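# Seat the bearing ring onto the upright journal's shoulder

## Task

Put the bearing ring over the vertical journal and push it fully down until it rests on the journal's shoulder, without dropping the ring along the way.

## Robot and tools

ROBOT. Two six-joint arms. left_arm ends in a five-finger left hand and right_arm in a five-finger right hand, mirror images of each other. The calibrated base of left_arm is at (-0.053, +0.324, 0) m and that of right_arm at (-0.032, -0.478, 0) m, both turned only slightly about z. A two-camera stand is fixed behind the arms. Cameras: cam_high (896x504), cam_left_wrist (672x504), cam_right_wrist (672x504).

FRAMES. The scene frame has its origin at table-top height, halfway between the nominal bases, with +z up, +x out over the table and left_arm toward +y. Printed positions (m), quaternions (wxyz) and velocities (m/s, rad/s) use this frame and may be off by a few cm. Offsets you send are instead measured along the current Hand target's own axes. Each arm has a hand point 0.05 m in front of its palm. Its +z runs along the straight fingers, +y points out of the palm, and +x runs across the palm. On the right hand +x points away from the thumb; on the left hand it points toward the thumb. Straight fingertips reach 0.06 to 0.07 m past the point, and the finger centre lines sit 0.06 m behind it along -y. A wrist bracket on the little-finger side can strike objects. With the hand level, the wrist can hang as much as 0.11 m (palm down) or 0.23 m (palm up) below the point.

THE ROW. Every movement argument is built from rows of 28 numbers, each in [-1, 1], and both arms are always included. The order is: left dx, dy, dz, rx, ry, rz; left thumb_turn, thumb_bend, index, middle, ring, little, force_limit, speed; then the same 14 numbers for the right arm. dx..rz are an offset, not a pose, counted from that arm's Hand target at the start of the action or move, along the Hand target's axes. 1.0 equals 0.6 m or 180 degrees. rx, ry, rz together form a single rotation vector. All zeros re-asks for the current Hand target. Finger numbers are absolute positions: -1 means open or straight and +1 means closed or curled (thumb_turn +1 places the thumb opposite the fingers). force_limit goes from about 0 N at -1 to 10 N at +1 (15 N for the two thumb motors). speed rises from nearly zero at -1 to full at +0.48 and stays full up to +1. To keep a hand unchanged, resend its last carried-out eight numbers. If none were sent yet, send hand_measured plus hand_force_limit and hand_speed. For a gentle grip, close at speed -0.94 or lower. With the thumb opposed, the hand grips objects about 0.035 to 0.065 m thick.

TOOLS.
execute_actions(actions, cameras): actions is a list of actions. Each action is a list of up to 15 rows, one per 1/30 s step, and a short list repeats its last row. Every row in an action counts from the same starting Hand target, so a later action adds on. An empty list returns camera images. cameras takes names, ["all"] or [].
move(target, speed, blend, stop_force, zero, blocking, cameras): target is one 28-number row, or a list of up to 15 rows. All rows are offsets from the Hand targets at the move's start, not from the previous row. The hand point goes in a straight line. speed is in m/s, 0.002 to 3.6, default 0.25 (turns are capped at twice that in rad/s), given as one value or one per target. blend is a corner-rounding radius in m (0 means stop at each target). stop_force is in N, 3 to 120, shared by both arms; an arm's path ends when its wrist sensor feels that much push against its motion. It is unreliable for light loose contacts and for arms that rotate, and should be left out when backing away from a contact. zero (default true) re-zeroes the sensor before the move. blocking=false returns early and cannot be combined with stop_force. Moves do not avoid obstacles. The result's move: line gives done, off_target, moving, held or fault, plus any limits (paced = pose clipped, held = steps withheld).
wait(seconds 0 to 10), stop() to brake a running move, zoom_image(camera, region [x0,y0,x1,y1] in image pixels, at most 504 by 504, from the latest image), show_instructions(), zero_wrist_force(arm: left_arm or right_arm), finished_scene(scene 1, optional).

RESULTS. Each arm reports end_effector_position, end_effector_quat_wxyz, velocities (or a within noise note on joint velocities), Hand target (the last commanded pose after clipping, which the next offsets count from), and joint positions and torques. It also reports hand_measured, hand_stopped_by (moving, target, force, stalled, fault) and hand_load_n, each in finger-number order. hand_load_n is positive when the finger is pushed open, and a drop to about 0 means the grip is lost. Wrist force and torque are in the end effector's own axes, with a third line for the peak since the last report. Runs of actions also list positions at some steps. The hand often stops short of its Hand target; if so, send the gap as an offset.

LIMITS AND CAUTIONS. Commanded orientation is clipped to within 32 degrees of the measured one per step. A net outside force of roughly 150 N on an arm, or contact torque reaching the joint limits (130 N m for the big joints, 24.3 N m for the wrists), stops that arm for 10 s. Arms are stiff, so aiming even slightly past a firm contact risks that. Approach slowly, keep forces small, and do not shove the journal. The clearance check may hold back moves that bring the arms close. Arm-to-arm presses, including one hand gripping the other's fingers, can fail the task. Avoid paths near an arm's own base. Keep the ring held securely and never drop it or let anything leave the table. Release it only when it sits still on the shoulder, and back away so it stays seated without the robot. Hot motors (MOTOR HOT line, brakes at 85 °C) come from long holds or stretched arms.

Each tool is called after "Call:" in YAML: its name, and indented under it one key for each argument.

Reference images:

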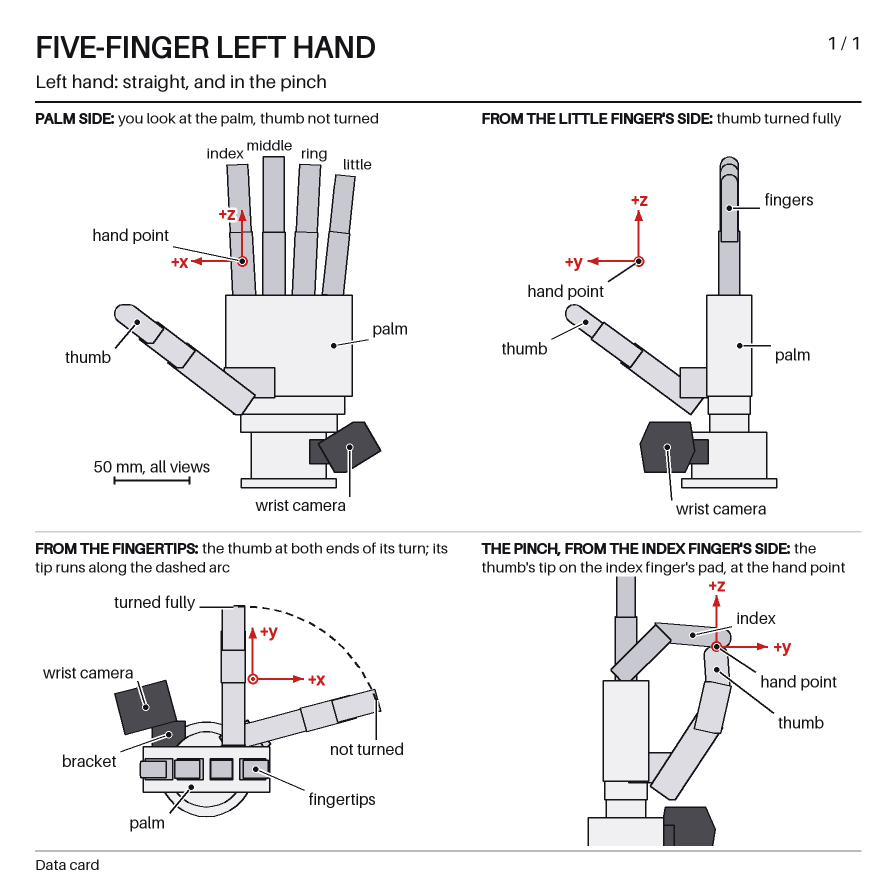

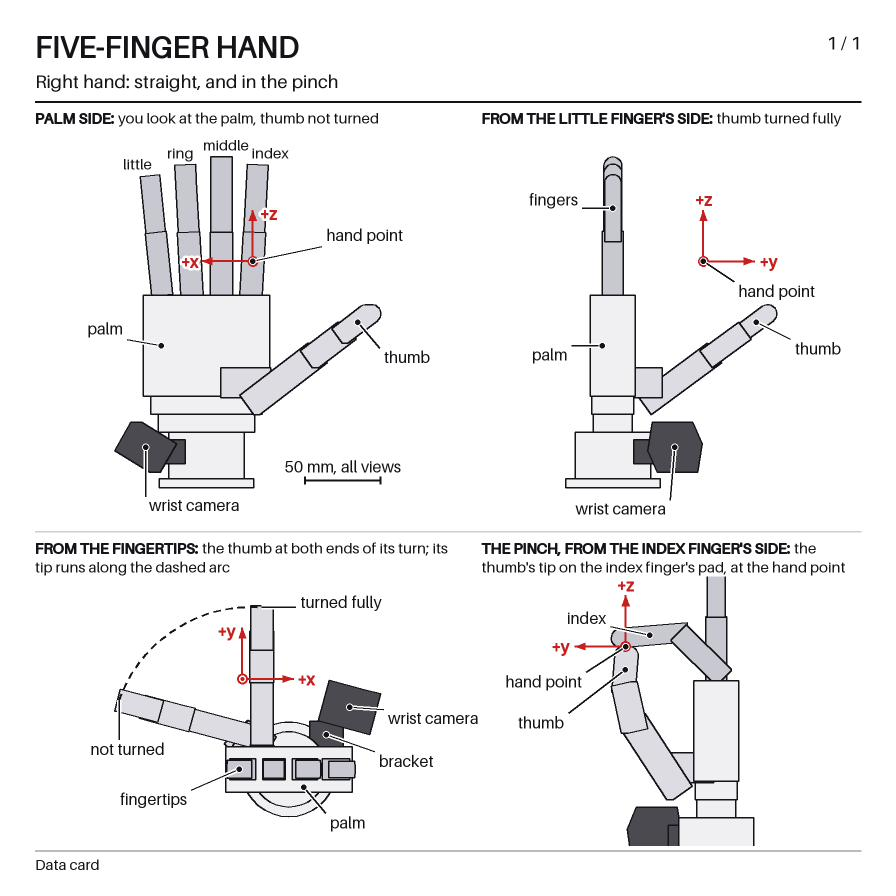

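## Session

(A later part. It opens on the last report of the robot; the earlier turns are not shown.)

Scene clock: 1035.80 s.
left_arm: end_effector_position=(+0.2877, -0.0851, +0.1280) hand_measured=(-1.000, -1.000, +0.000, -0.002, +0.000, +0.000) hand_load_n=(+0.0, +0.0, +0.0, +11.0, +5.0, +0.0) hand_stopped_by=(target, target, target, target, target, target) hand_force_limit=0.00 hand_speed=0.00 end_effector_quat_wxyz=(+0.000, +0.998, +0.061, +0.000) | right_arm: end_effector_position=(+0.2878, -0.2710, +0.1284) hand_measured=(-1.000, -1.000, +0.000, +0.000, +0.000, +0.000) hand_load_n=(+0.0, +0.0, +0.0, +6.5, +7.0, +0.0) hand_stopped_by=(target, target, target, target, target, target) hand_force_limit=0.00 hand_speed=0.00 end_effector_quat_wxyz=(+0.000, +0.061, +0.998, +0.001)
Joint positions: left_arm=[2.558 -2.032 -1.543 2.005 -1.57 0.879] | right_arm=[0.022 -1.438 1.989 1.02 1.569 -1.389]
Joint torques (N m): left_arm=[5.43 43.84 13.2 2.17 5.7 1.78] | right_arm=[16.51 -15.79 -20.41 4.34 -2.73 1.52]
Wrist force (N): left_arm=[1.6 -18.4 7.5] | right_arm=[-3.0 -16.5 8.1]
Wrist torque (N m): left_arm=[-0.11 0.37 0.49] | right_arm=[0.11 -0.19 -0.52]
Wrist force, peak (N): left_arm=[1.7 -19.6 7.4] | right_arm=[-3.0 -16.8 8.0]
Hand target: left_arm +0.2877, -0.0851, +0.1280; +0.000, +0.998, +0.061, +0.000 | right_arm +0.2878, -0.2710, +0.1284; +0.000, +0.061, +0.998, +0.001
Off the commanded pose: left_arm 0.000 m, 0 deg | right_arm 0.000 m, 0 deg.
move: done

Call:
move:
  target: [0.0646,-0.41187,0,0,0,0,-1,-1,0,0,0,0,0,0,0.0370,0.41525,0,0,0,0,-1,-1,0,0,0,0,0,0]
  speed: 0.08
  cameras: ["all"]

Call:
zoom_image:
  camera: "cam_high"
  region: [360, 90, 560, 240]

Call:
zoom_image:
  camera: "cam_left_wrist"
  region: [20, 30, 380, 380]

Call:
zoom_image:
  camera: "cam_right_wrist"
  region: [300, 0, 660, 340]

Scene clock: 1050.77 s.
left_arm: end_effector_position=(+0.2961, +0.1649, +0.1278) hand_measured=(-1.000, -1.000, +0.000, -0.002, +0.000, +0.000) hand_load_n=(+0.0, +0.0, +0.0, +11.5, +5.0, +0.0) hand_stopped_by=(target, target, target, target, target, target) hand_force_limit=0.00 hand_speed=0.00 end_effector_quat_wxyz=(+0.000, +0.998, +0.061, +0.000) | right_arm: end_effector_position=(+0.2964, -0.0210, +0.1287) hand_measured=(-1.000, -1.000, +0.000, +0.000, +0.000, +0.000) hand_load_n=(+0.0, +0.0, +0.0, +6.5, +7.5, +0.0) hand_stopped_by=(target, target, target, target, target, target) hand_force_limit=0.00 hand_speed=0.00 end_effector_quat_wxyz=(+0.000, +0.061, +0.998, +0.001)
Joint positions: left_arm=[3.228 -1.724 -1.966 2.119 -1.57 1.55] | right_arm=[0.632 -1.043 1.437 1.176 1.57 -0.778]
Joint torques (N m): left_arm=[6.57 29.49 7.22 -1.09 6.37 1.3] | right_arm=[17.34 -33.02 -26.35 1.8 -1.88 1.54]
Wrist force (N): left_arm=[2.0 -19.1 7.6] | right_arm=[-3.4 -16.8 7.5]
Wrist torque (N m): left_arm=[-0.12 0.33 0.51] | right_arm=[0.23 -0.13 -0.59]
Wrist force, peak (N): left_arm=[2.1 -22.2 7.4] | right_arm=[-3.6 -20.2 7.9]
Hand target: left_arm +0.2961, +0.1649, +0.1278; +0.000, +0.998, +0.061, +0.000 | right_arm +0.2964, -0.0210, +0.1287; +0.000, +0.061, +0.998, +0.001
Off the commanded pose: left_arm 0.000 m, 0 deg | right_arm 0.000 m, 0 deg.
move: done

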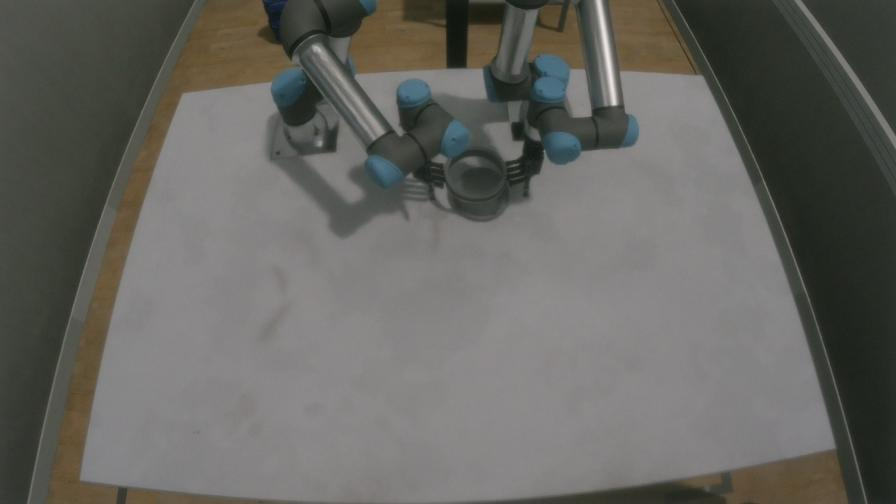

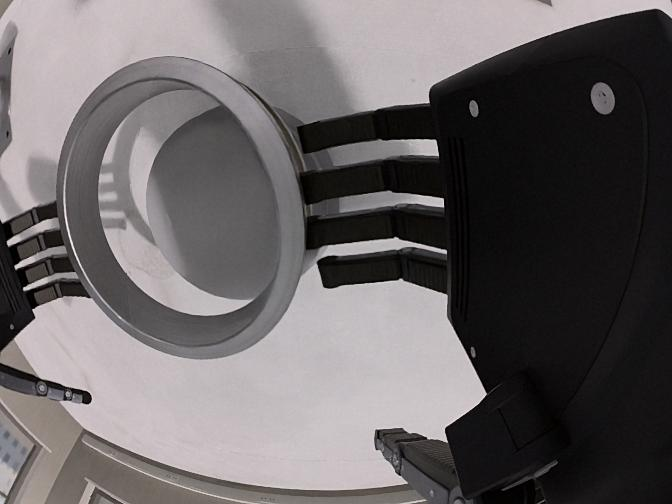

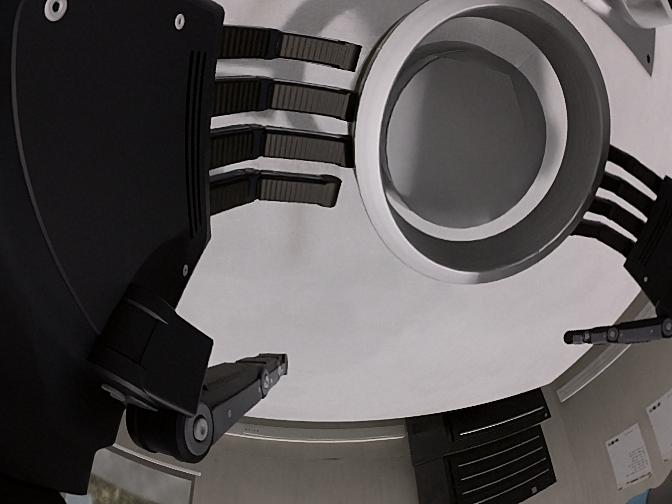

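Scaled by 2.520 from the camera's 896x504 image, which has a finer 1280x720 frame.

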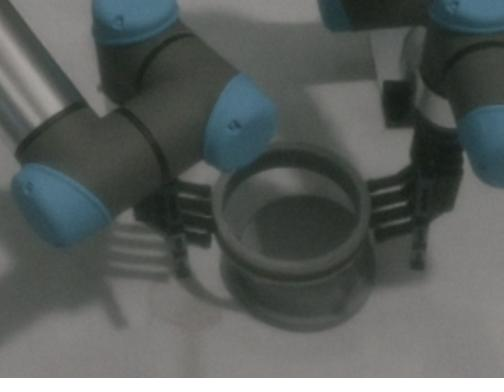

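Scaled by 1.400 from the camera's 672x504 image, which has a finer 960x720 frame.

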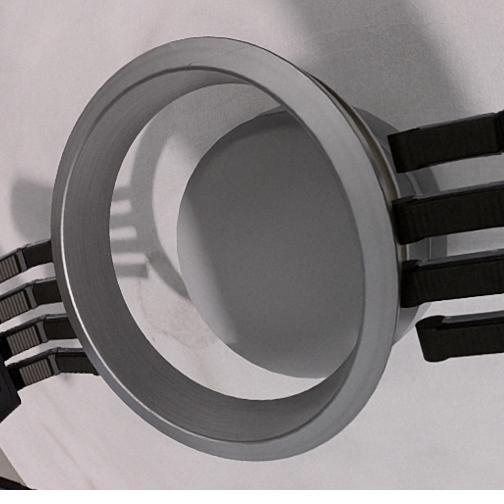

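Scaled by 1.400 from the camera's 672x504 image, which has a finer 960x720 frame.

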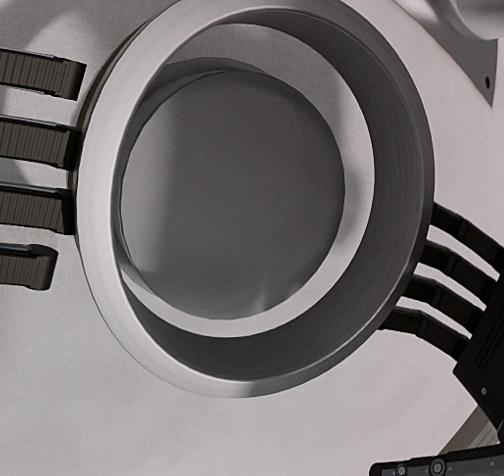

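Call:
move:
  target: [0.01567,-0.01822,0.025,0,0,0,-1,-1,0,0,0,0,0,0,-0.0108,0.02148,0.026,0,0,0,-1,-1,0,0,0,0,0,0]
  speed: 0.03
  cameras: ["all"]

Call:
zoom_image:
  camera: "cam_high"
  region: [400, 110, 560, 240]

Call:
zoom_image:
  camera: "cam_left_wrist"
  region: [20, 30, 380, 380]

Call:
zoom_image:
  camera: "cam_right_wrist"
  region: [300, 0, 660, 340]

Scene clock: 1075.03 s.
left_arm: end_effector_position=(+0.3041, +0.1769, +0.1128) hand_measured=(-1.000, -1.000, +0.000, -0.002, +0.000, +0.000) hand_load_n=(+0.0, +0.0, +0.0, +11.0, +4.5, +0.0) hand_stopped_by=(target, target, target, target, target, target) hand_force_limit=0.00 hand_speed=0.00 end_effector_quat_wxyz=(+0.000, +0.998, +0.061, +0.000) | right_arm: end_effector_position=(+0.3044, -0.0090, +0.1131) hand_measured=(-1.000, -1.000, +0.000, +0.000, +0.000, +0.000) hand_load_n=(+0.0, +0.0, +0.0, +6.5, +7.5, +0.0) hand_stopped_by=(target, target, target, target, target, target) hand_force_limit=0.00 hand_speed=0.00 end_effector_quat_wxyz=(+0.000, +0.061, +0.998, +0.001)
Joint positions: left_arm=[3.264 -1.754 -1.975 2.158 -1.57 1.586] | right_arm=[0.641 -0.996 1.404 1.162 1.57 -0.769]
Joint torques (N m): left_arm=[4.79 13.71 6.08 -1.61 2.19 1.57] | right_arm=[17.41 -33.98 -27.82 -1.43 -2.33 1.59]
Wrist force (N): left_arm=[1.9 -19.0 7.4] | right_arm=[-3.3 -17.0 7.9]
Wrist torque (N m): left_arm=[-0.10 0.34 0.50] | right_arm=[0.17 -0.16 -0.59]
Wrist force, peak (N): left_arm=[1.9 -19.2 7.5] | right_arm=[-3.4 -17.2 8.0]
Hand target: left_arm +0.3041, +0.1769, +0.1128; +0.000, +0.998, +0.061, +0.000 | right_arm +0.3044, -0.0090, +0.1131; +0.000, +0.061, +0.998, +0.001
Off the commanded pose: left_arm 0.000 m, 0 deg | right_arm 0.000 m, 0 deg.
move: done

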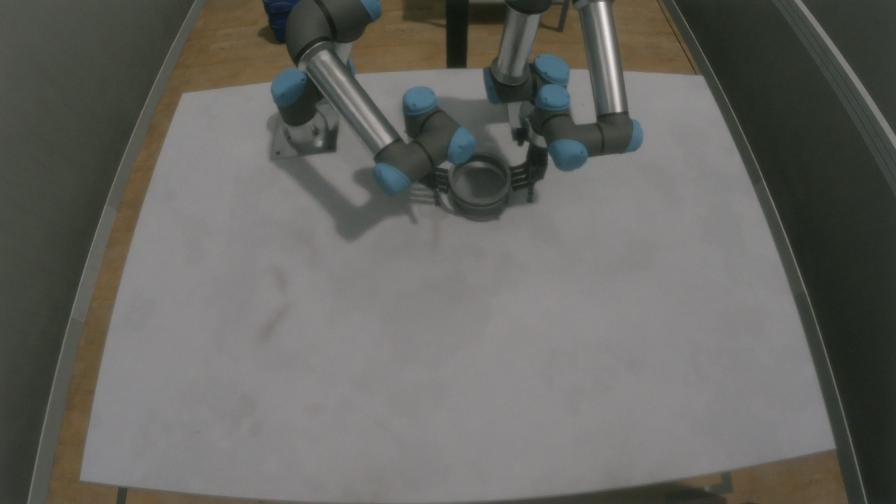

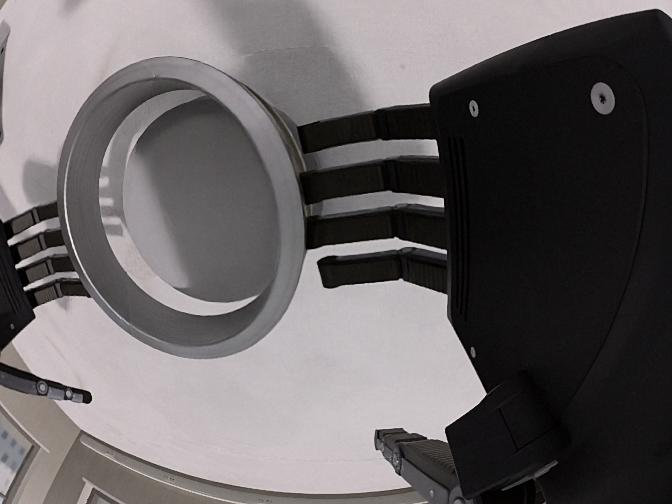

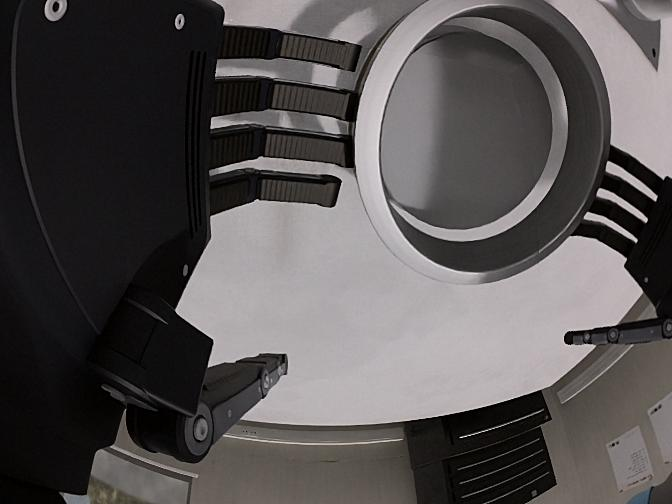

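Scaled by 3.150 from the camera's 896x504 image, which has a finer 1280x720 frame.

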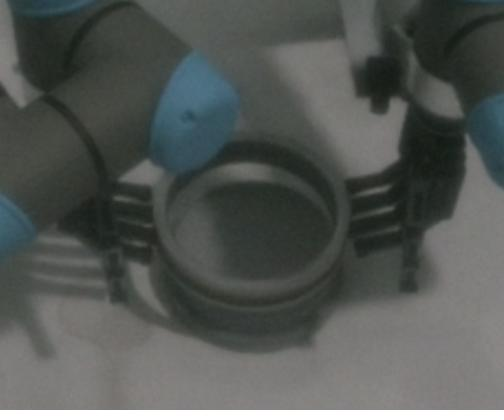

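Scaled by 1.400 from the camera's 672x504 image, which has a finer 960x720 frame.

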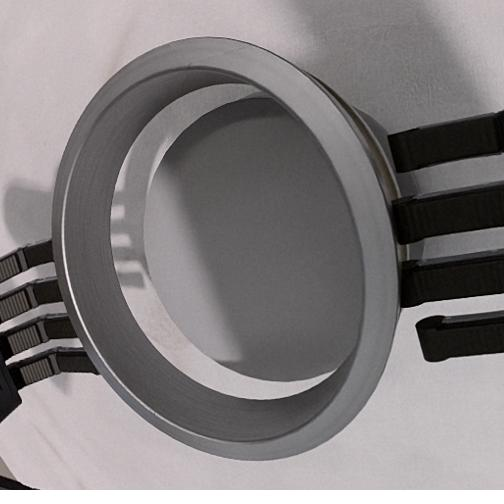

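Scaled by 1.400 from the camera's 672x504 image, which has a finer 960x720 frame.

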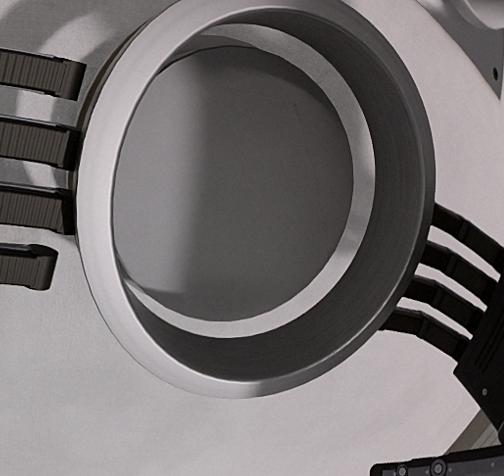

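Call:
move:
  target: [0.00753,-0.00663,0.02,0,0,0,-1,-1,0,0,0,0,0,0,-0.0057,0.00826,0.02,0,0,0,-1,-1,0,0,0,0,0,0]
  speed: 0.03
  cameras: ["cam_left_wrist","cam_right_wrist"]

Call:
zoom_image:
  camera: "cam_left_wrist"
  region: [20, 30, 380, 380]

Call:
zoom_image:
  camera: "cam_right_wrist"
  region: [300, 0, 660, 340]

Scene clock: 1094.30 s.
left_arm: end_effector_position=(+0.3081, +0.1814, +0.1008) hand_measured=(-1.000, -1.000, +0.000, -0.002, +0.000, +0.000) hand_load_n=(+0.0, +0.0, +0.0, +11.0, +4.5, +0.0) hand_stopped_by=(target, target, target, target, target, target) hand_force_limit=0.00 hand_speed=0.00 end_effector_quat_wxyz=(+0.000, +0.998, +0.061, +0.000) | right_arm: end_effector_position=(+0.3084, -0.0045, +0.1012) hand_measured=(-1.000, -1.000, +0.000, +0.000, +0.000, +0.000) hand_load_n=(+0.0, +0.0, +0.0, +6.5, +7.5, +0.0) hand_stopped_by=(target, target, target, target, target, target) hand_force_limit=0.00 hand_speed=0.00 end_effector_quat_wxyz=(+0.000, +0.061, +0.998, +0.001)
Joint positions: left_arm=[3.277 -1.778 -1.982 2.189 -1.57 1.599] | right_arm=[0.643 -0.97 1.395 1.145 1.57 -0.767]
Joint torques (N m): left_arm=[5.98 15.12 5.18 -0.9 5.06 2.1] | right_arm=[17.55 -35.58 -27 -1.24 -1.77 1.52]
Wrist force (N): left_arm=[1.9 -19.0 7.4] | right_arm=[-3.2 -17.0 7.9]
Wrist torque (N m): left_arm=[-0.10 0.34 0.49] | right_arm=[0.17 -0.17 -0.59]
Wrist force, peak (N): left_arm=[2.0 -19.2 7.6] | right_arm=[-3.5 -17.3 8.1]
Hand target: left_arm +0.3081, +0.1814, +0.1008; +0.000, +0.998, +0.061, +0.000 | right_arm +0.3084, -0.0045, +0.1011; +0.000, +0.061, +0.998, +0.001
Off the commanded pose: left_arm 0.000 m, 0 deg | right_arm 0.000 m, 0 deg.
move: done
Images, in order (width x height): cam_left_wrist 672x504, cam_right_wrist 672x504.

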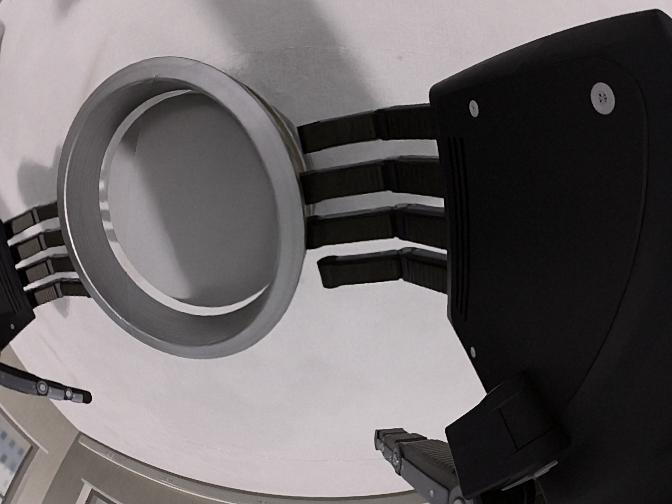

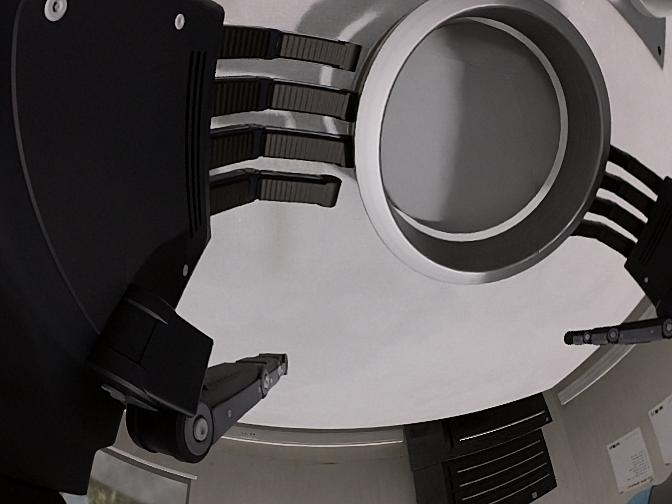

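Scaled by 1.400 from the camera's 672x504 image, which has a finer 960x720 frame.

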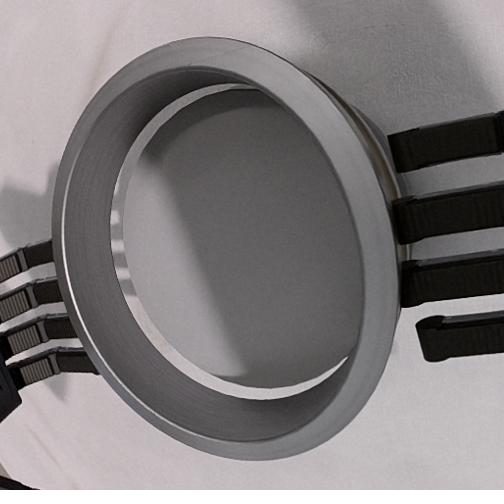

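Scaled by 1.400 from the camera's 672x504 image, which has a finer 960x720 frame.

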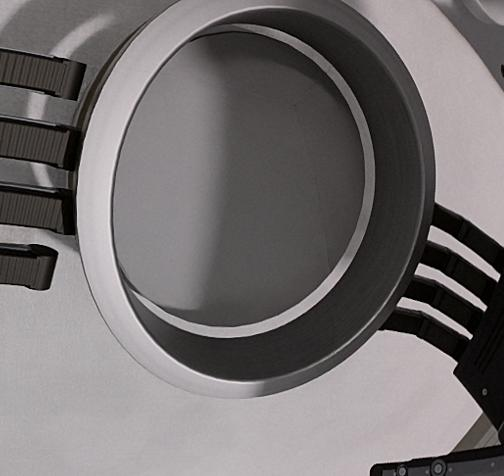

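Call:
move:
  target: [0.0008,-0.00075,0.0125,0,0,0,-1,-1,0,0,0,0,0,0,-0.0006,0.0009,0.0128,0,0,0,-1,-1,0,0,0,0,0,0]
  speed: 0.03
  cameras: ["cam_high","cam_left_wrist","cam_right_wrist"]

Call:
zoom_image:
  camera: "cam_left_wrist"
  region: [80, 70, 300, 340]

Call:
zoom_image:
  camera: "cam_right_wrist"
  region: [360, 0, 580, 270]

Call:
zoom_image:
  camera: "cam_high"
  region: [420, 130, 540, 230]

Scene clock: 1108.07 s.
left_arm: end_effector_position=(+0.3085, +0.1819, +0.0934) hand_measured=(-1.000, -1.000, +0.000, -0.002, +0.000, +0.000) hand_load_n=(+0.0, +0.0, +0.0, +11.5, +4.5, +0.0) hand_stopped_by=(target, target, target, target, target, target) hand_force_limit=0.00 hand_speed=0.00 end_effector_quat_wxyz=(+0.000, +0.998, +0.061, +0.000) | right_arm: end_effector_position=(+0.3088, -0.0040, +0.0935) hand_measured=(-1.000, -1.000, +0.000, +0.000, +0.000, +0.000) hand_load_n=(+0.0, +0.0, +0.0, +6.5, +7.5, +0.0) hand_stopped_by=(target, target, target, target, target, target) hand_force_limit=0.00 hand_speed=0.00 end_effector_quat_wxyz=(+0.000, +0.061, +0.998, +0.001)
Joint positions: left_arm=[3.278 -1.79 -1.991 2.209 -1.57 1.6] | right_arm=[0.643 -0.961 1.402 1.13 1.57 -0.767]
Joint torques (N m): left_arm=[6.66 16.29 5.13 -1.69 5.92 1.68] | right_arm=[17.56 -35.87 -13.21 -1.05 -2.61 1.56]
Wrist force (N): left_arm=[2.1 -19.2 7.3] | right_arm=[-3.1 -17.0 7.7]
Wrist torque (N m): left_arm=[-0.12 0.32 0.51] | right_arm=[0.18 -0.18 -0.59]
Wrist force, peak (N): left_arm=[2.0 -19.8 7.3] | right_arm=[-3.5 -18.1 7.9]
Hand target: left_arm +0.3085, +0.1819, +0.0933; +0.000, +0.998, +0.061, +0.000 | right_arm +0.3088, -0.0040, +0.0934; +0.000, +0.061, +0.998, +0.001
Off the commanded pose: left_arm 0.000 m, 0 deg | right_arm 0.000 m, 0 deg.
move: done

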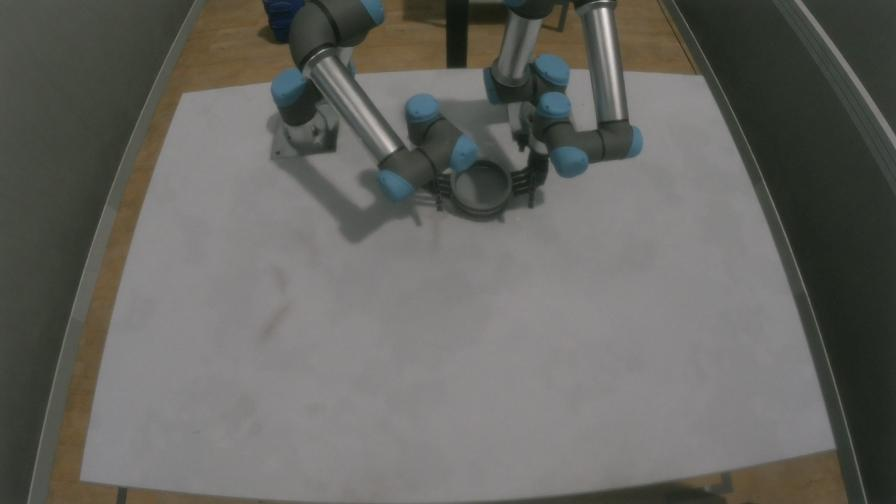

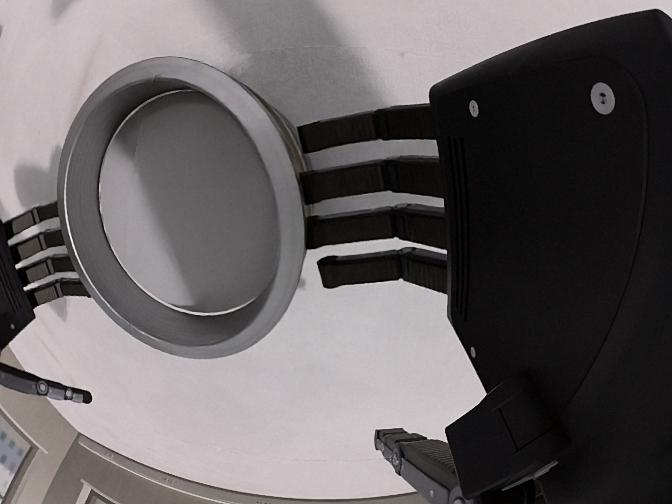

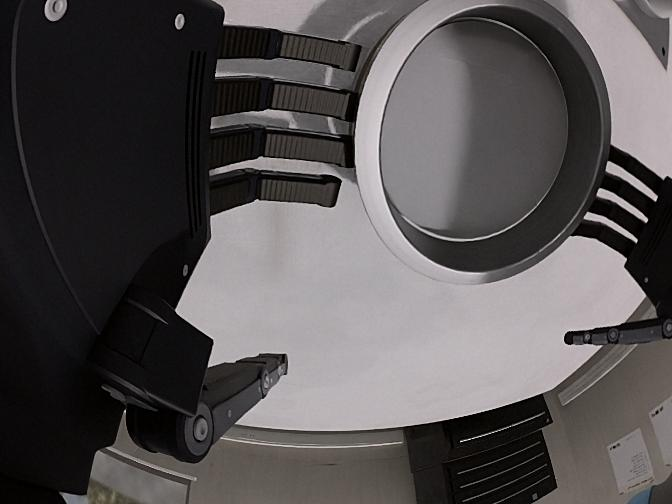

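Scaled by 1.867 from the camera's 672x504 image, which has a finer 960x720 frame.

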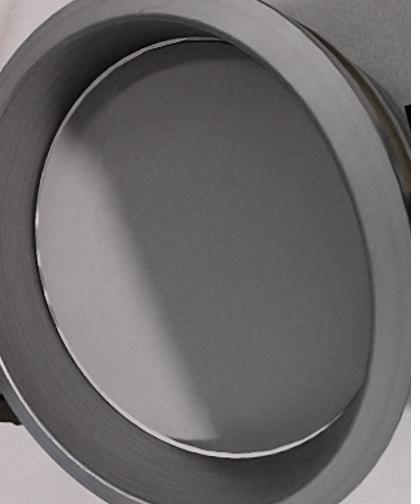

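Scaled by 1.867 from the camera's 672x504 image, which has a finer 960x720 frame.

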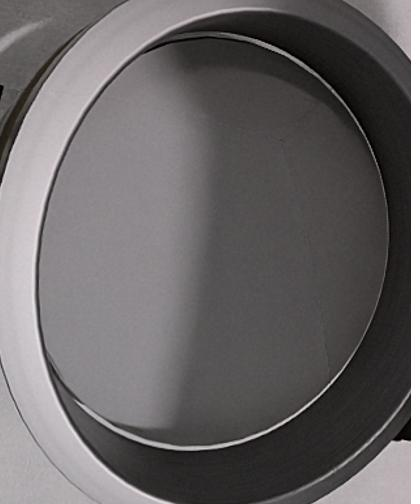

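Scaled by 4.200 from the camera's 896x504 image, which has a finer 1280x720 frame.

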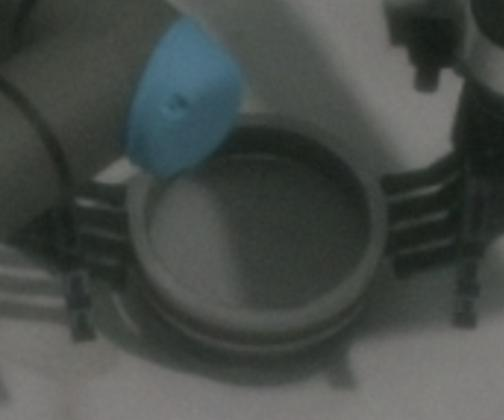

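Call:
move:
  target: [0,0,0.0133,0,0,0,-1,-1,0,0,0,0,0,0,0,0,0.0133,0,0,0,-1,-1,0,0,0,0,0,0]
  speed: 0.01
  stop_force: 5
  cameras: ["cam_left_wrist","cam_right_wrist"]

Call:
zoom_image:
  camera: "cam_left_wrist"
  region: [80, 70, 300, 340]

Call:
zoom_image:
  camera: "cam_right_wrist"
  region: [360, 0, 580, 270]

Scene clock: 1126.70 s.
left_arm: end_effector_position=(+0.3085, +0.1819, +0.0909) hand_measured=(-1.000, -1.000, +0.000, -0.002, +0.000, +0.000) hand_load_n=(+0.0, +0.0, +0.0, +9.5, +4.0, +0.0) hand_stopped_by=(target, target, target, target, target, target) hand_force_limit=0.00 hand_speed=0.00 end_effector_quat_wxyz=(+0.000, +0.998, +0.061, +0.000) | right_arm: end_effector_position=(+0.3088, -0.0039, +0.0854) hand_measured=(-1.000, -1.000, +0.000, +0.000, +0.000, +0.000) hand_load_n=(+0.0, +0.0, +0.0, +5.5, +8.5, +0.0) hand_stopped_by=(target, target, target, target, target, target) hand_force_limit=0.00 hand_speed=0.00 end_effector_quat_wxyz=(+0.000, +0.061, +0.998, +0.001)
Joint positions: left_arm=[3.278 -1.794 -1.994 2.216 -1.57 1.6] | right_arm=[0.643 -0.953 1.41 1.113 1.57 -0.767]
Joint torques (N m): left_arm=[0.92 30.21 18.38 -6.32 6.03 1.35] | right_arm=[14.62 -36.93 -14.12 -1.04 -3.41 1.58]
Wrist force (N): left_arm=[2.0 -20.0 5.1] | right_arm=[-3.0 -15.0 8.7]
Wrist torque (N m): left_arm=[-0.11 0.30 0.50] | right_arm=[0.11 -0.19 -0.54]
Wrist force, peak (N): left_arm=[2.4 -23.0 1.8] | right_arm=[-3.4 -17.4 8.4]
Hand target: left_arm +0.3085, +0.1819, +0.0909; +0.000, +0.998, +0.061, +0.000 (not the last commanded pose) | right_arm +0.3088, -0.0040, +0.0854; +0.000, +0.061, +0.998, +0.001
Off the commanded pose: left_arm 0.006 m, 0 deg | right_arm 0.000 m, 0 deg.
move: contact (left_arm)
Images, in order (width x height): cam_left_wrist 672x504, cam_right_wrist 672x504.

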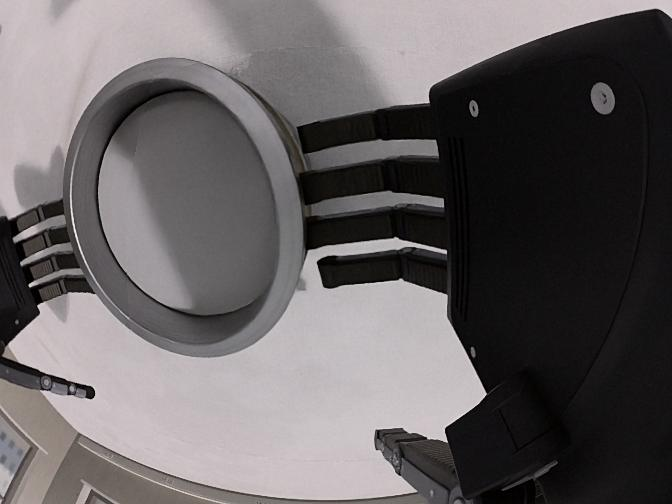

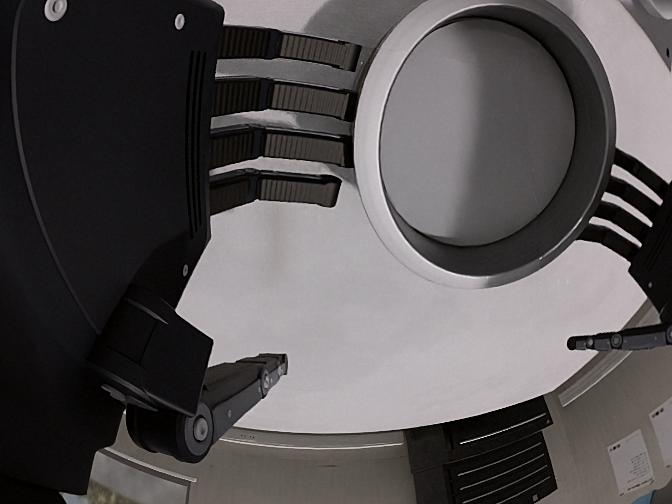

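Scaled by 1.867 from the camera's 672x504 image, which has a finer 960x720 frame.

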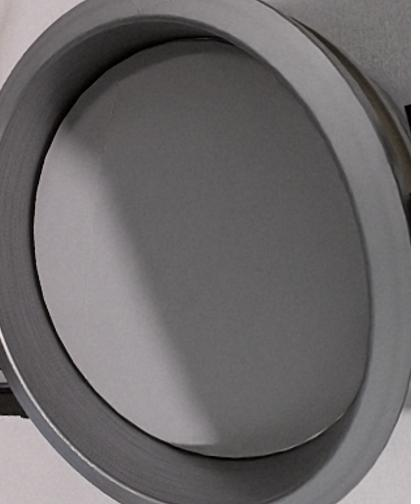

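Scaled by 1.867 from the camera's 672x504 image, which has a finer 960x720 frame.

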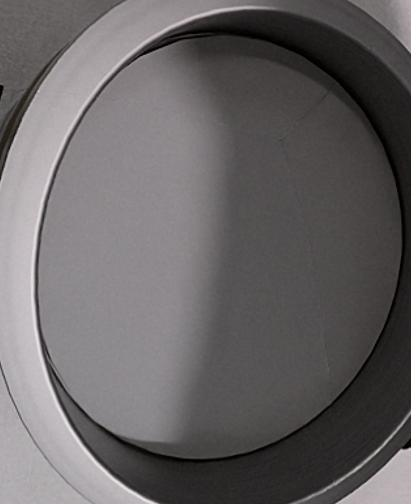

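Call:
move:
  target:
    - [0,0,0,0,0,0,-1,-1,0,0,0,0,0,0,0,0,-0.0092,0,0,0,-1,-1,0,0,0,0,0,0]
    - [0,0,-0.0025,0,0,0,-1,-1,0,0,0,0,0,0,0,0,-0.0117,0,0,0,-1,-1,0,0,0,0,0,0]
  speed: 0.01
  cameras: ["cam_left_wrist","cam_right_wrist"]

Call:
zoom_image:
  camera: "cam_left_wrist"
  region: [80, 70, 300, 340]

Call:
zoom_image:
  camera: "cam_right_wrist"
  region: [360, 0, 580, 270]

Scene clock: 1140.50 s.
left_arm: end_effector_position=(+0.3085, +0.1819, +0.0923) hand_measured=(-1.000, -1.000, +0.000, -0.002, +0.000, +0.000) hand_load_n=(+0.0, +0.0, +0.0, +11.0, +5.0, +0.0) hand_stopped_by=(target, target, target, target, target, target) hand_force_limit=0.00 hand_speed=0.00 end_effector_quat_wxyz=(+0.000, +0.998, +0.061, +0.000) | right_arm: end_effector_position=(+0.3088, -0.0040, +0.0924) hand_measured=(-1.000, -1.000, +0.000, +0.000, +0.000, +0.000) hand_load_n=(+0.0, +0.0, +0.0, +6.5, +7.5, +0.5) hand_stopped_by=(target, target, target, target, target, target) hand_force_limit=0.00 hand_speed=0.00 end_effector_quat_wxyz=(+0.000, +0.061, +0.998, +0.001)
Joint positions: left_arm=[3.278 -1.791 -1.992 2.212 -1.57 1.6] | right_arm=[0.643 -0.96 1.403 1.127 1.57 -0.767]
Joint torques (N m): left_arm=[-10.32 30.52 19.05 -6.62 6.19 1.18] | right_arm=[-0.05 -47.67 -25.09 1.54 -1.79 0.36]
Wrist force (N): left_arm=[1.9 -19.0 7.5] | right_arm=[-3.0 -17.0 7.8]
Wrist torque (N m): left_arm=[-0.11 0.37 0.49] | right_arm=[0.16 -0.16 -0.61]
Wrist force, peak (N): left_arm=[2.0 -23.1 4.7] | right_arm=[-3.1 -17.0 8.2]
Hand target: left_arm +0.3085, +0.1819, +0.0924; +0.000, +0.998, +0.061, +0.000 | right_arm +0.3088, -0.0040, +0.0925; +0.000, +0.061, +0.998, +0.001
Off the commanded pose: left_arm 0.000 m, 0 deg | right_arm 0.000 m, 0 deg.
move: done
Images, in order (width x height): cam_left_wrist 672x504, cam_right_wrist 672x504.

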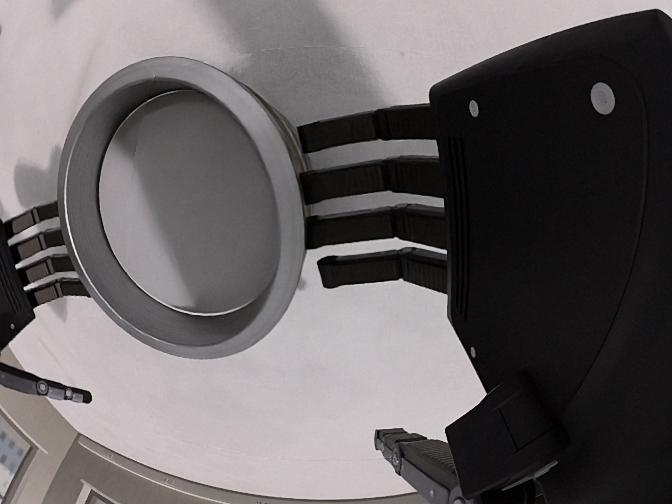

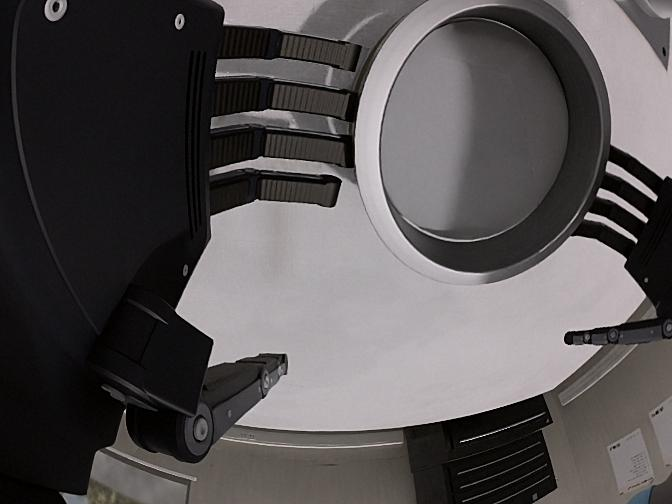

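Scaled by 1.867 from the camera's 672x504 image, which has a finer 960x720 frame.

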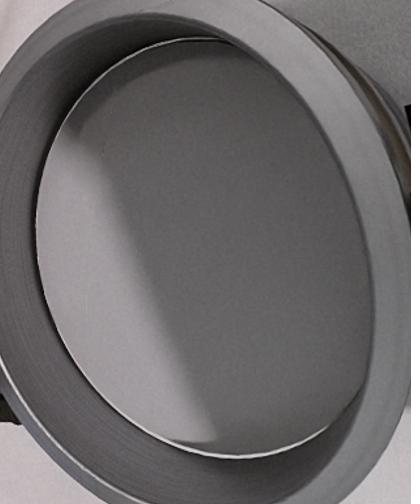

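Scaled by 1.867 from the camera's 672x504 image, which has a finer 960x720 frame.

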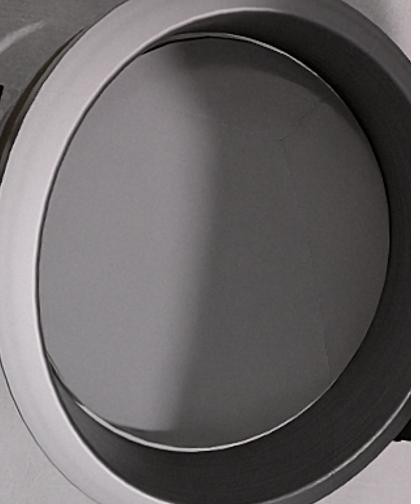

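Call:
move:
  target:
    - [0.0001,-0.00083,0,0,0,0,-1,-1,0,0,0,0,0,0,0.0001,0.00083,0,0,0,0,-1,-1,0,0,0,0,0,0]
    - [0.0001,-0.00083,0.0050,0,0,0,-1,-1,0,0,0,0,0,0,0.0001,0.00083,0.0052,0,0,0,-1,-1,0,0,0,0,0,0]
  speed: 0.01

Scene clock: 1158.87 s.
left_arm: end_effector_position=(+0.3085, +0.1824, +0.0894) hand_measured=(-1.000, -1.000, +0.000, -0.002, +0.000, +0.000) hand_load_n=(+0.0, +0.0, +0.0, +9.5, +4.5, +0.0) hand_stopped_by=(target, target, target, target, target, target) hand_force_limit=0.00 hand_speed=0.00 end_effector_quat_wxyz=(+0.000, +0.998, +0.061, +0.000) | right_arm: end_effector_position=(+0.3088, -0.0034, +0.0894) hand_measured=(-1.000, -1.000, +0.000, +0.000, +0.000, +0.000) hand_load_n=(+0.0, +0.0, +0.0, +6.0, +7.5, +0.0) hand_stopped_by=(target, target, target, target, target, target) hand_force_limit=0.00 hand_speed=0.00 end_effector_quat_wxyz=(+0.000, +0.061, +0.998, +0.001)
Joint positions: left_arm=[3.28 -1.795 -1.996 2.22 -1.57 1.602] | right_arm=[0.644 -0.956 1.404 1.122 1.57 -0.766]
Joint torques (N m): left_arm=[3.55 14.28 5.22 -0.98 5.96 1.69] | right_arm=[15.43 -35.16 -12.2 -0.6 -1.75 1.59]
Wrist force (N): left_arm=[2.7 -24.4 3.8] | right_arm=[-2.3 -12.8 8.8]
Wrist torque (N m): left_arm=[-0.06 0.26 0.66] | right_arm=[0.16 -0.21 -0.46]
Wrist force, peak (N): left_arm=[2.7 -24.4 3.8] | right_arm=[-3.2 -17.8 7.9]
Hand target: left_arm +0.3085, +0.1824, +0.0894; +0.000, +0.998, +0.061, +0.000 | right_arm +0.3088, -0.0035, +0.0893; +0.000, +0.061, +0.998, +0.001
Off the commanded pose: left_arm 0.000 m, 0 deg | right_arm 0.000 m, 0 deg.
move: done

Call:
move:
  target: [0.00015,-0.00116,0,0,0,0,-1,-1,0,0,0,0,0,0,0.00015,0.00116,0,0,0,0,-1,-1,0,0,0,0,0,0]
  speed: 0.01

Scene clock: 1169.50 s.
left_arm: end_effector_position=(+0.3085, +0.1831, +0.0894) hand_measured=(-1.000, -1.000, +0.000, -0.002, +0.000, +0.000) hand_load_n=(+0.0, +0.0, +0.0, +10.5, +5.5, +0.0) hand_stopped_by=(target, target, target, target, target, target) hand_force_limit=0.00 hand_speed=0.00 end_effector_quat_wxyz=(+0.000, +0.998, +0.061, +0.000) | right_arm: end_effector_position=(+0.3088, -0.0028, +0.0893) hand_measured=(-1.000, -1.000, +0.000, +0.000, +0.000, +0.000) hand_load_n=(+0.0, +0.0, +0.0, +6.0, +8.0, +0.0) hand_stopped_by=(target, target, target, target, target, target) hand_force_limit=0.00 hand_speed=0.00 end_effector_quat_wxyz=(+0.000, +0.061, +0.998, +0.001)
Joint positions: left_arm=[3.282 -1.795 -1.996 2.22 -1.57 1.604] | right_arm=[0.645 -0.955 1.402 1.122 1.57 -0.765]
Joint torques (N m): left_arm=[6.92 30.85 5.95 -1.48 5.08 1.54] | right_arm=[17.45 -36.79 -27.03 1.63 -2.01 1.53]
Wrist force (N): left_arm=[2.3 -18.7 7.3] | right_arm=[-3.3 -17.6 7.7]
Wrist torque (N m): left_arm=[-0.09 0.38 0.47] | right_arm=[0.18 -0.18 -0.64]
Wrist force, peak (N): left_arm=[2.5 -24.8 3.7] | right_arm=[-3.3 -17.9 7.5]
Hand target: left_arm +0.3085, +0.1831, +0.0894; +0.000, +0.998, +0.061, +0.000 | right_arm +0.3088, -0.0028, +0.0893; +0.000, +0.061, +0.998, +0.001
Off the commanded pose: left_arm 0.000 m, 0 deg | right_arm 0.000 m, 0 deg.
move: done

Call:
move:
  target: [0,0,0.0042,0,0,0,-1,-1,0,0,0,0,0,0,0,0,0.0042,0,0,0,-1,-1,0,0,0,0,0,0]
  speed: 0.01
  cameras: ["cam_left_wrist","cam_right_wrist"]

Call:
zoom_image:
  camera: "cam_left_wrist"
  region: [80, 70, 300, 340]

Call:
zoom_image:
  camera: "cam_right_wrist"
  region: [360, 0, 580, 270]

Scene clock: 1175.97 s.
left_arm: end_effector_position=(+0.3085, +0.1831, +0.0869) hand_measured=(-1.000, -1.000, +0.000, -0.002, +0.000, +0.000) hand_load_n=(+0.0, +0.0, +0.0, +9.5, +5.5, +0.5) hand_stopped_by=(target, target, target, target, target, target) hand_force_limit=0.00 hand_speed=0.00 end_effector_quat_wxyz=(+0.000, +0.998, +0.061, +0.000) | right_arm: end_effector_position=(+0.3088, -0.0028, +0.0869) hand_measured=(-1.000, -1.000, +0.000, +0.000, +0.000, +0.000) hand_load_n=(+0.0, +0.0, +0.0, +5.5, +8.5, +0.0) hand_stopped_by=(target, target, target, target, target, target) hand_force_limit=0.00 hand_speed=0.00 end_effector_quat_wxyz=(+0.000, +0.061, +0.998, +0.001)
Joint positions: left_arm=[3.282 -1.799 -1.999 2.227 -1.57 1.604] | right_arm=[0.645 -0.952 1.405 1.117 1.57 -0.765]
Joint torques (N m): left_arm=[5.06 15.8 6.24 -1.69 4.28 1.53] | right_arm=[17.95 -36.18 -13.45 -1.3 -4.94 1.54]
Wrist force (N): left_arm=[2.6 -19.5 7.3] | right_arm=[-4.1 -18.0 7.8]
Wrist torque (N m): left_arm=[-0.13 0.42 0.48] | right_arm=[0.14 -0.19 -0.64]
Wrist force, peak (N): left_arm=[2.6 -19.5 7.3] | right_arm=[-3.8 -18.5 7.8]
Hand target: left_arm +0.3085, +0.1831, +0.0869; +0.000, +0.998, +0.061, +0.000 | right_arm +0.3088, -0.0028, +0.0868; +0.000, +0.061, +0.998, +0.001
Off the commanded pose: left_arm 0.000 m, 0 deg | right_arm 0.000 m, 0 deg.
move: done
Images, in order (width x height): cam_left_wrist 672x504, cam_right_wrist 672x504.

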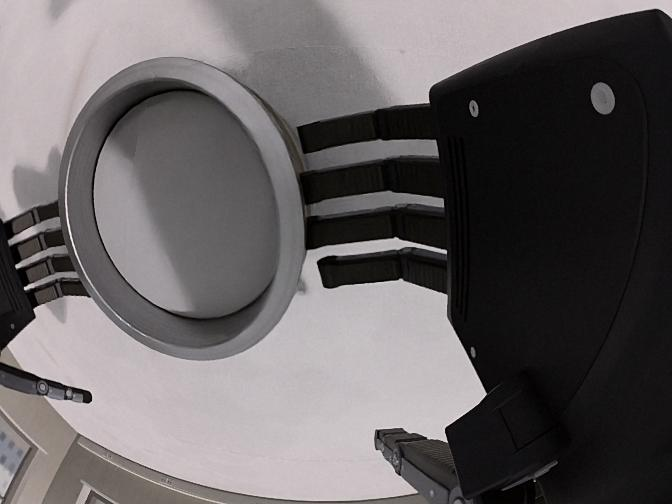

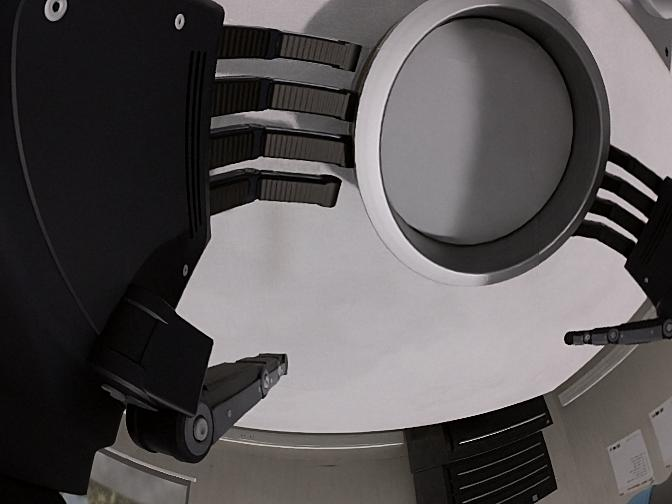

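Scaled by 1.867 from the camera's 672x504 image, which has a finer 960x720 frame.

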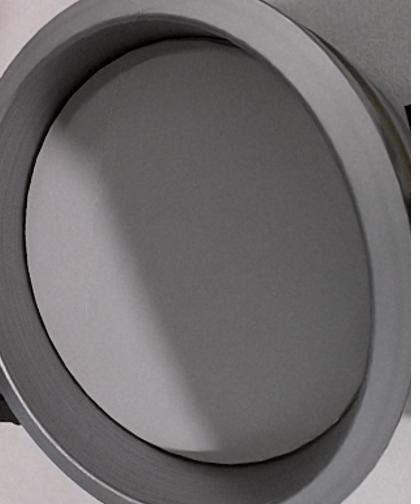

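Scaled by 1.867 from the camera's 672x504 image, which has a finer 960x720 frame.

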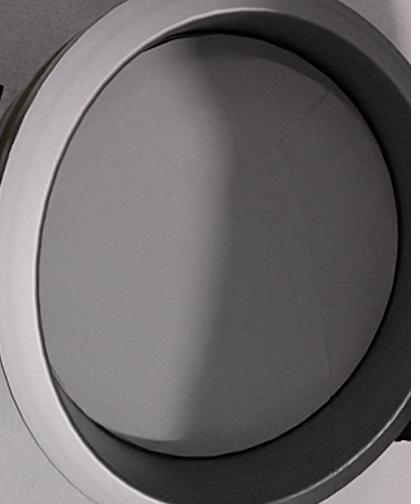

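Call:
move:
  target: [0.0005,0.00006,0.005,0,0,0,-1,-1,0,0,0,0,0,0,-0.0005,0.00006,0.005,0,0,0,-1,-1,0,0,0,0,0,0]
  speed: 0.01

Scene clock: 1183.07 s.
left_arm: end_effector_position=(+0.3088, +0.1831, +0.0839) hand_measured=(-1.000, -1.000, +0.000, -0.002, +0.000, +0.000) hand_load_n=(+0.0, +0.0, +0.0, +10.5, +5.0, +0.0) hand_stopped_by=(target, target, target, target, target, target) hand_force_limit=0.00 hand_speed=0.00 end_effector_quat_wxyz=(+0.000, +0.998, +0.061, +0.000) | right_arm: end_effector_position=(+0.3091, -0.0027, +0.0839) hand_measured=(-1.000, -1.000, +0.000, +0.000, +0.000, +0.000) hand_load_n=(+0.0, +0.0, +0.0, +6.0, +8.0, +0.0) hand_stopped_by=(target, target, target, target, target, target) hand_force_limit=0.00 hand_speed=0.00 end_effector_quat_wxyz=(+0.000, +0.061, +0.998, +0.001)
Joint positions: left_arm=[3.282 -1.804 -2.002 2.235 -1.57 1.604] | right_arm=[0.645 -0.949 1.407 1.111 1.57 -0.765]
Joint torques (N m): left_arm=[-14.76 15.34 6.13 -1.69 3.57 -1.23] | right_arm=[-6.86 -36.22 -14.07 -1.15 -4.88 -1.47]
Wrist force (N): left_arm=[2.5 -19.3 7.4] | right_arm=[-3.9 -17.9 7.9]
Wrist torque (N m): left_arm=[-0.10 0.37 0.50] | right_arm=[0.14 -0.14 -0.65]
Wrist force, peak (N): left_arm=[2.8 -19.8 7.3] | right_arm=[-4.0 -18.7 7.8]
Hand target: left_arm +0.3088, +0.1831, +0.0839; +0.000, +0.998, +0.061, +0.000 | right_arm +0.3091, -0.0027, +0.0838; +0.000, +0.061, +0.998, +0.001
Off the commanded pose: left_arm 0.000 m, 0 deg | right_arm 0.000 m, 0 deg.
move: done


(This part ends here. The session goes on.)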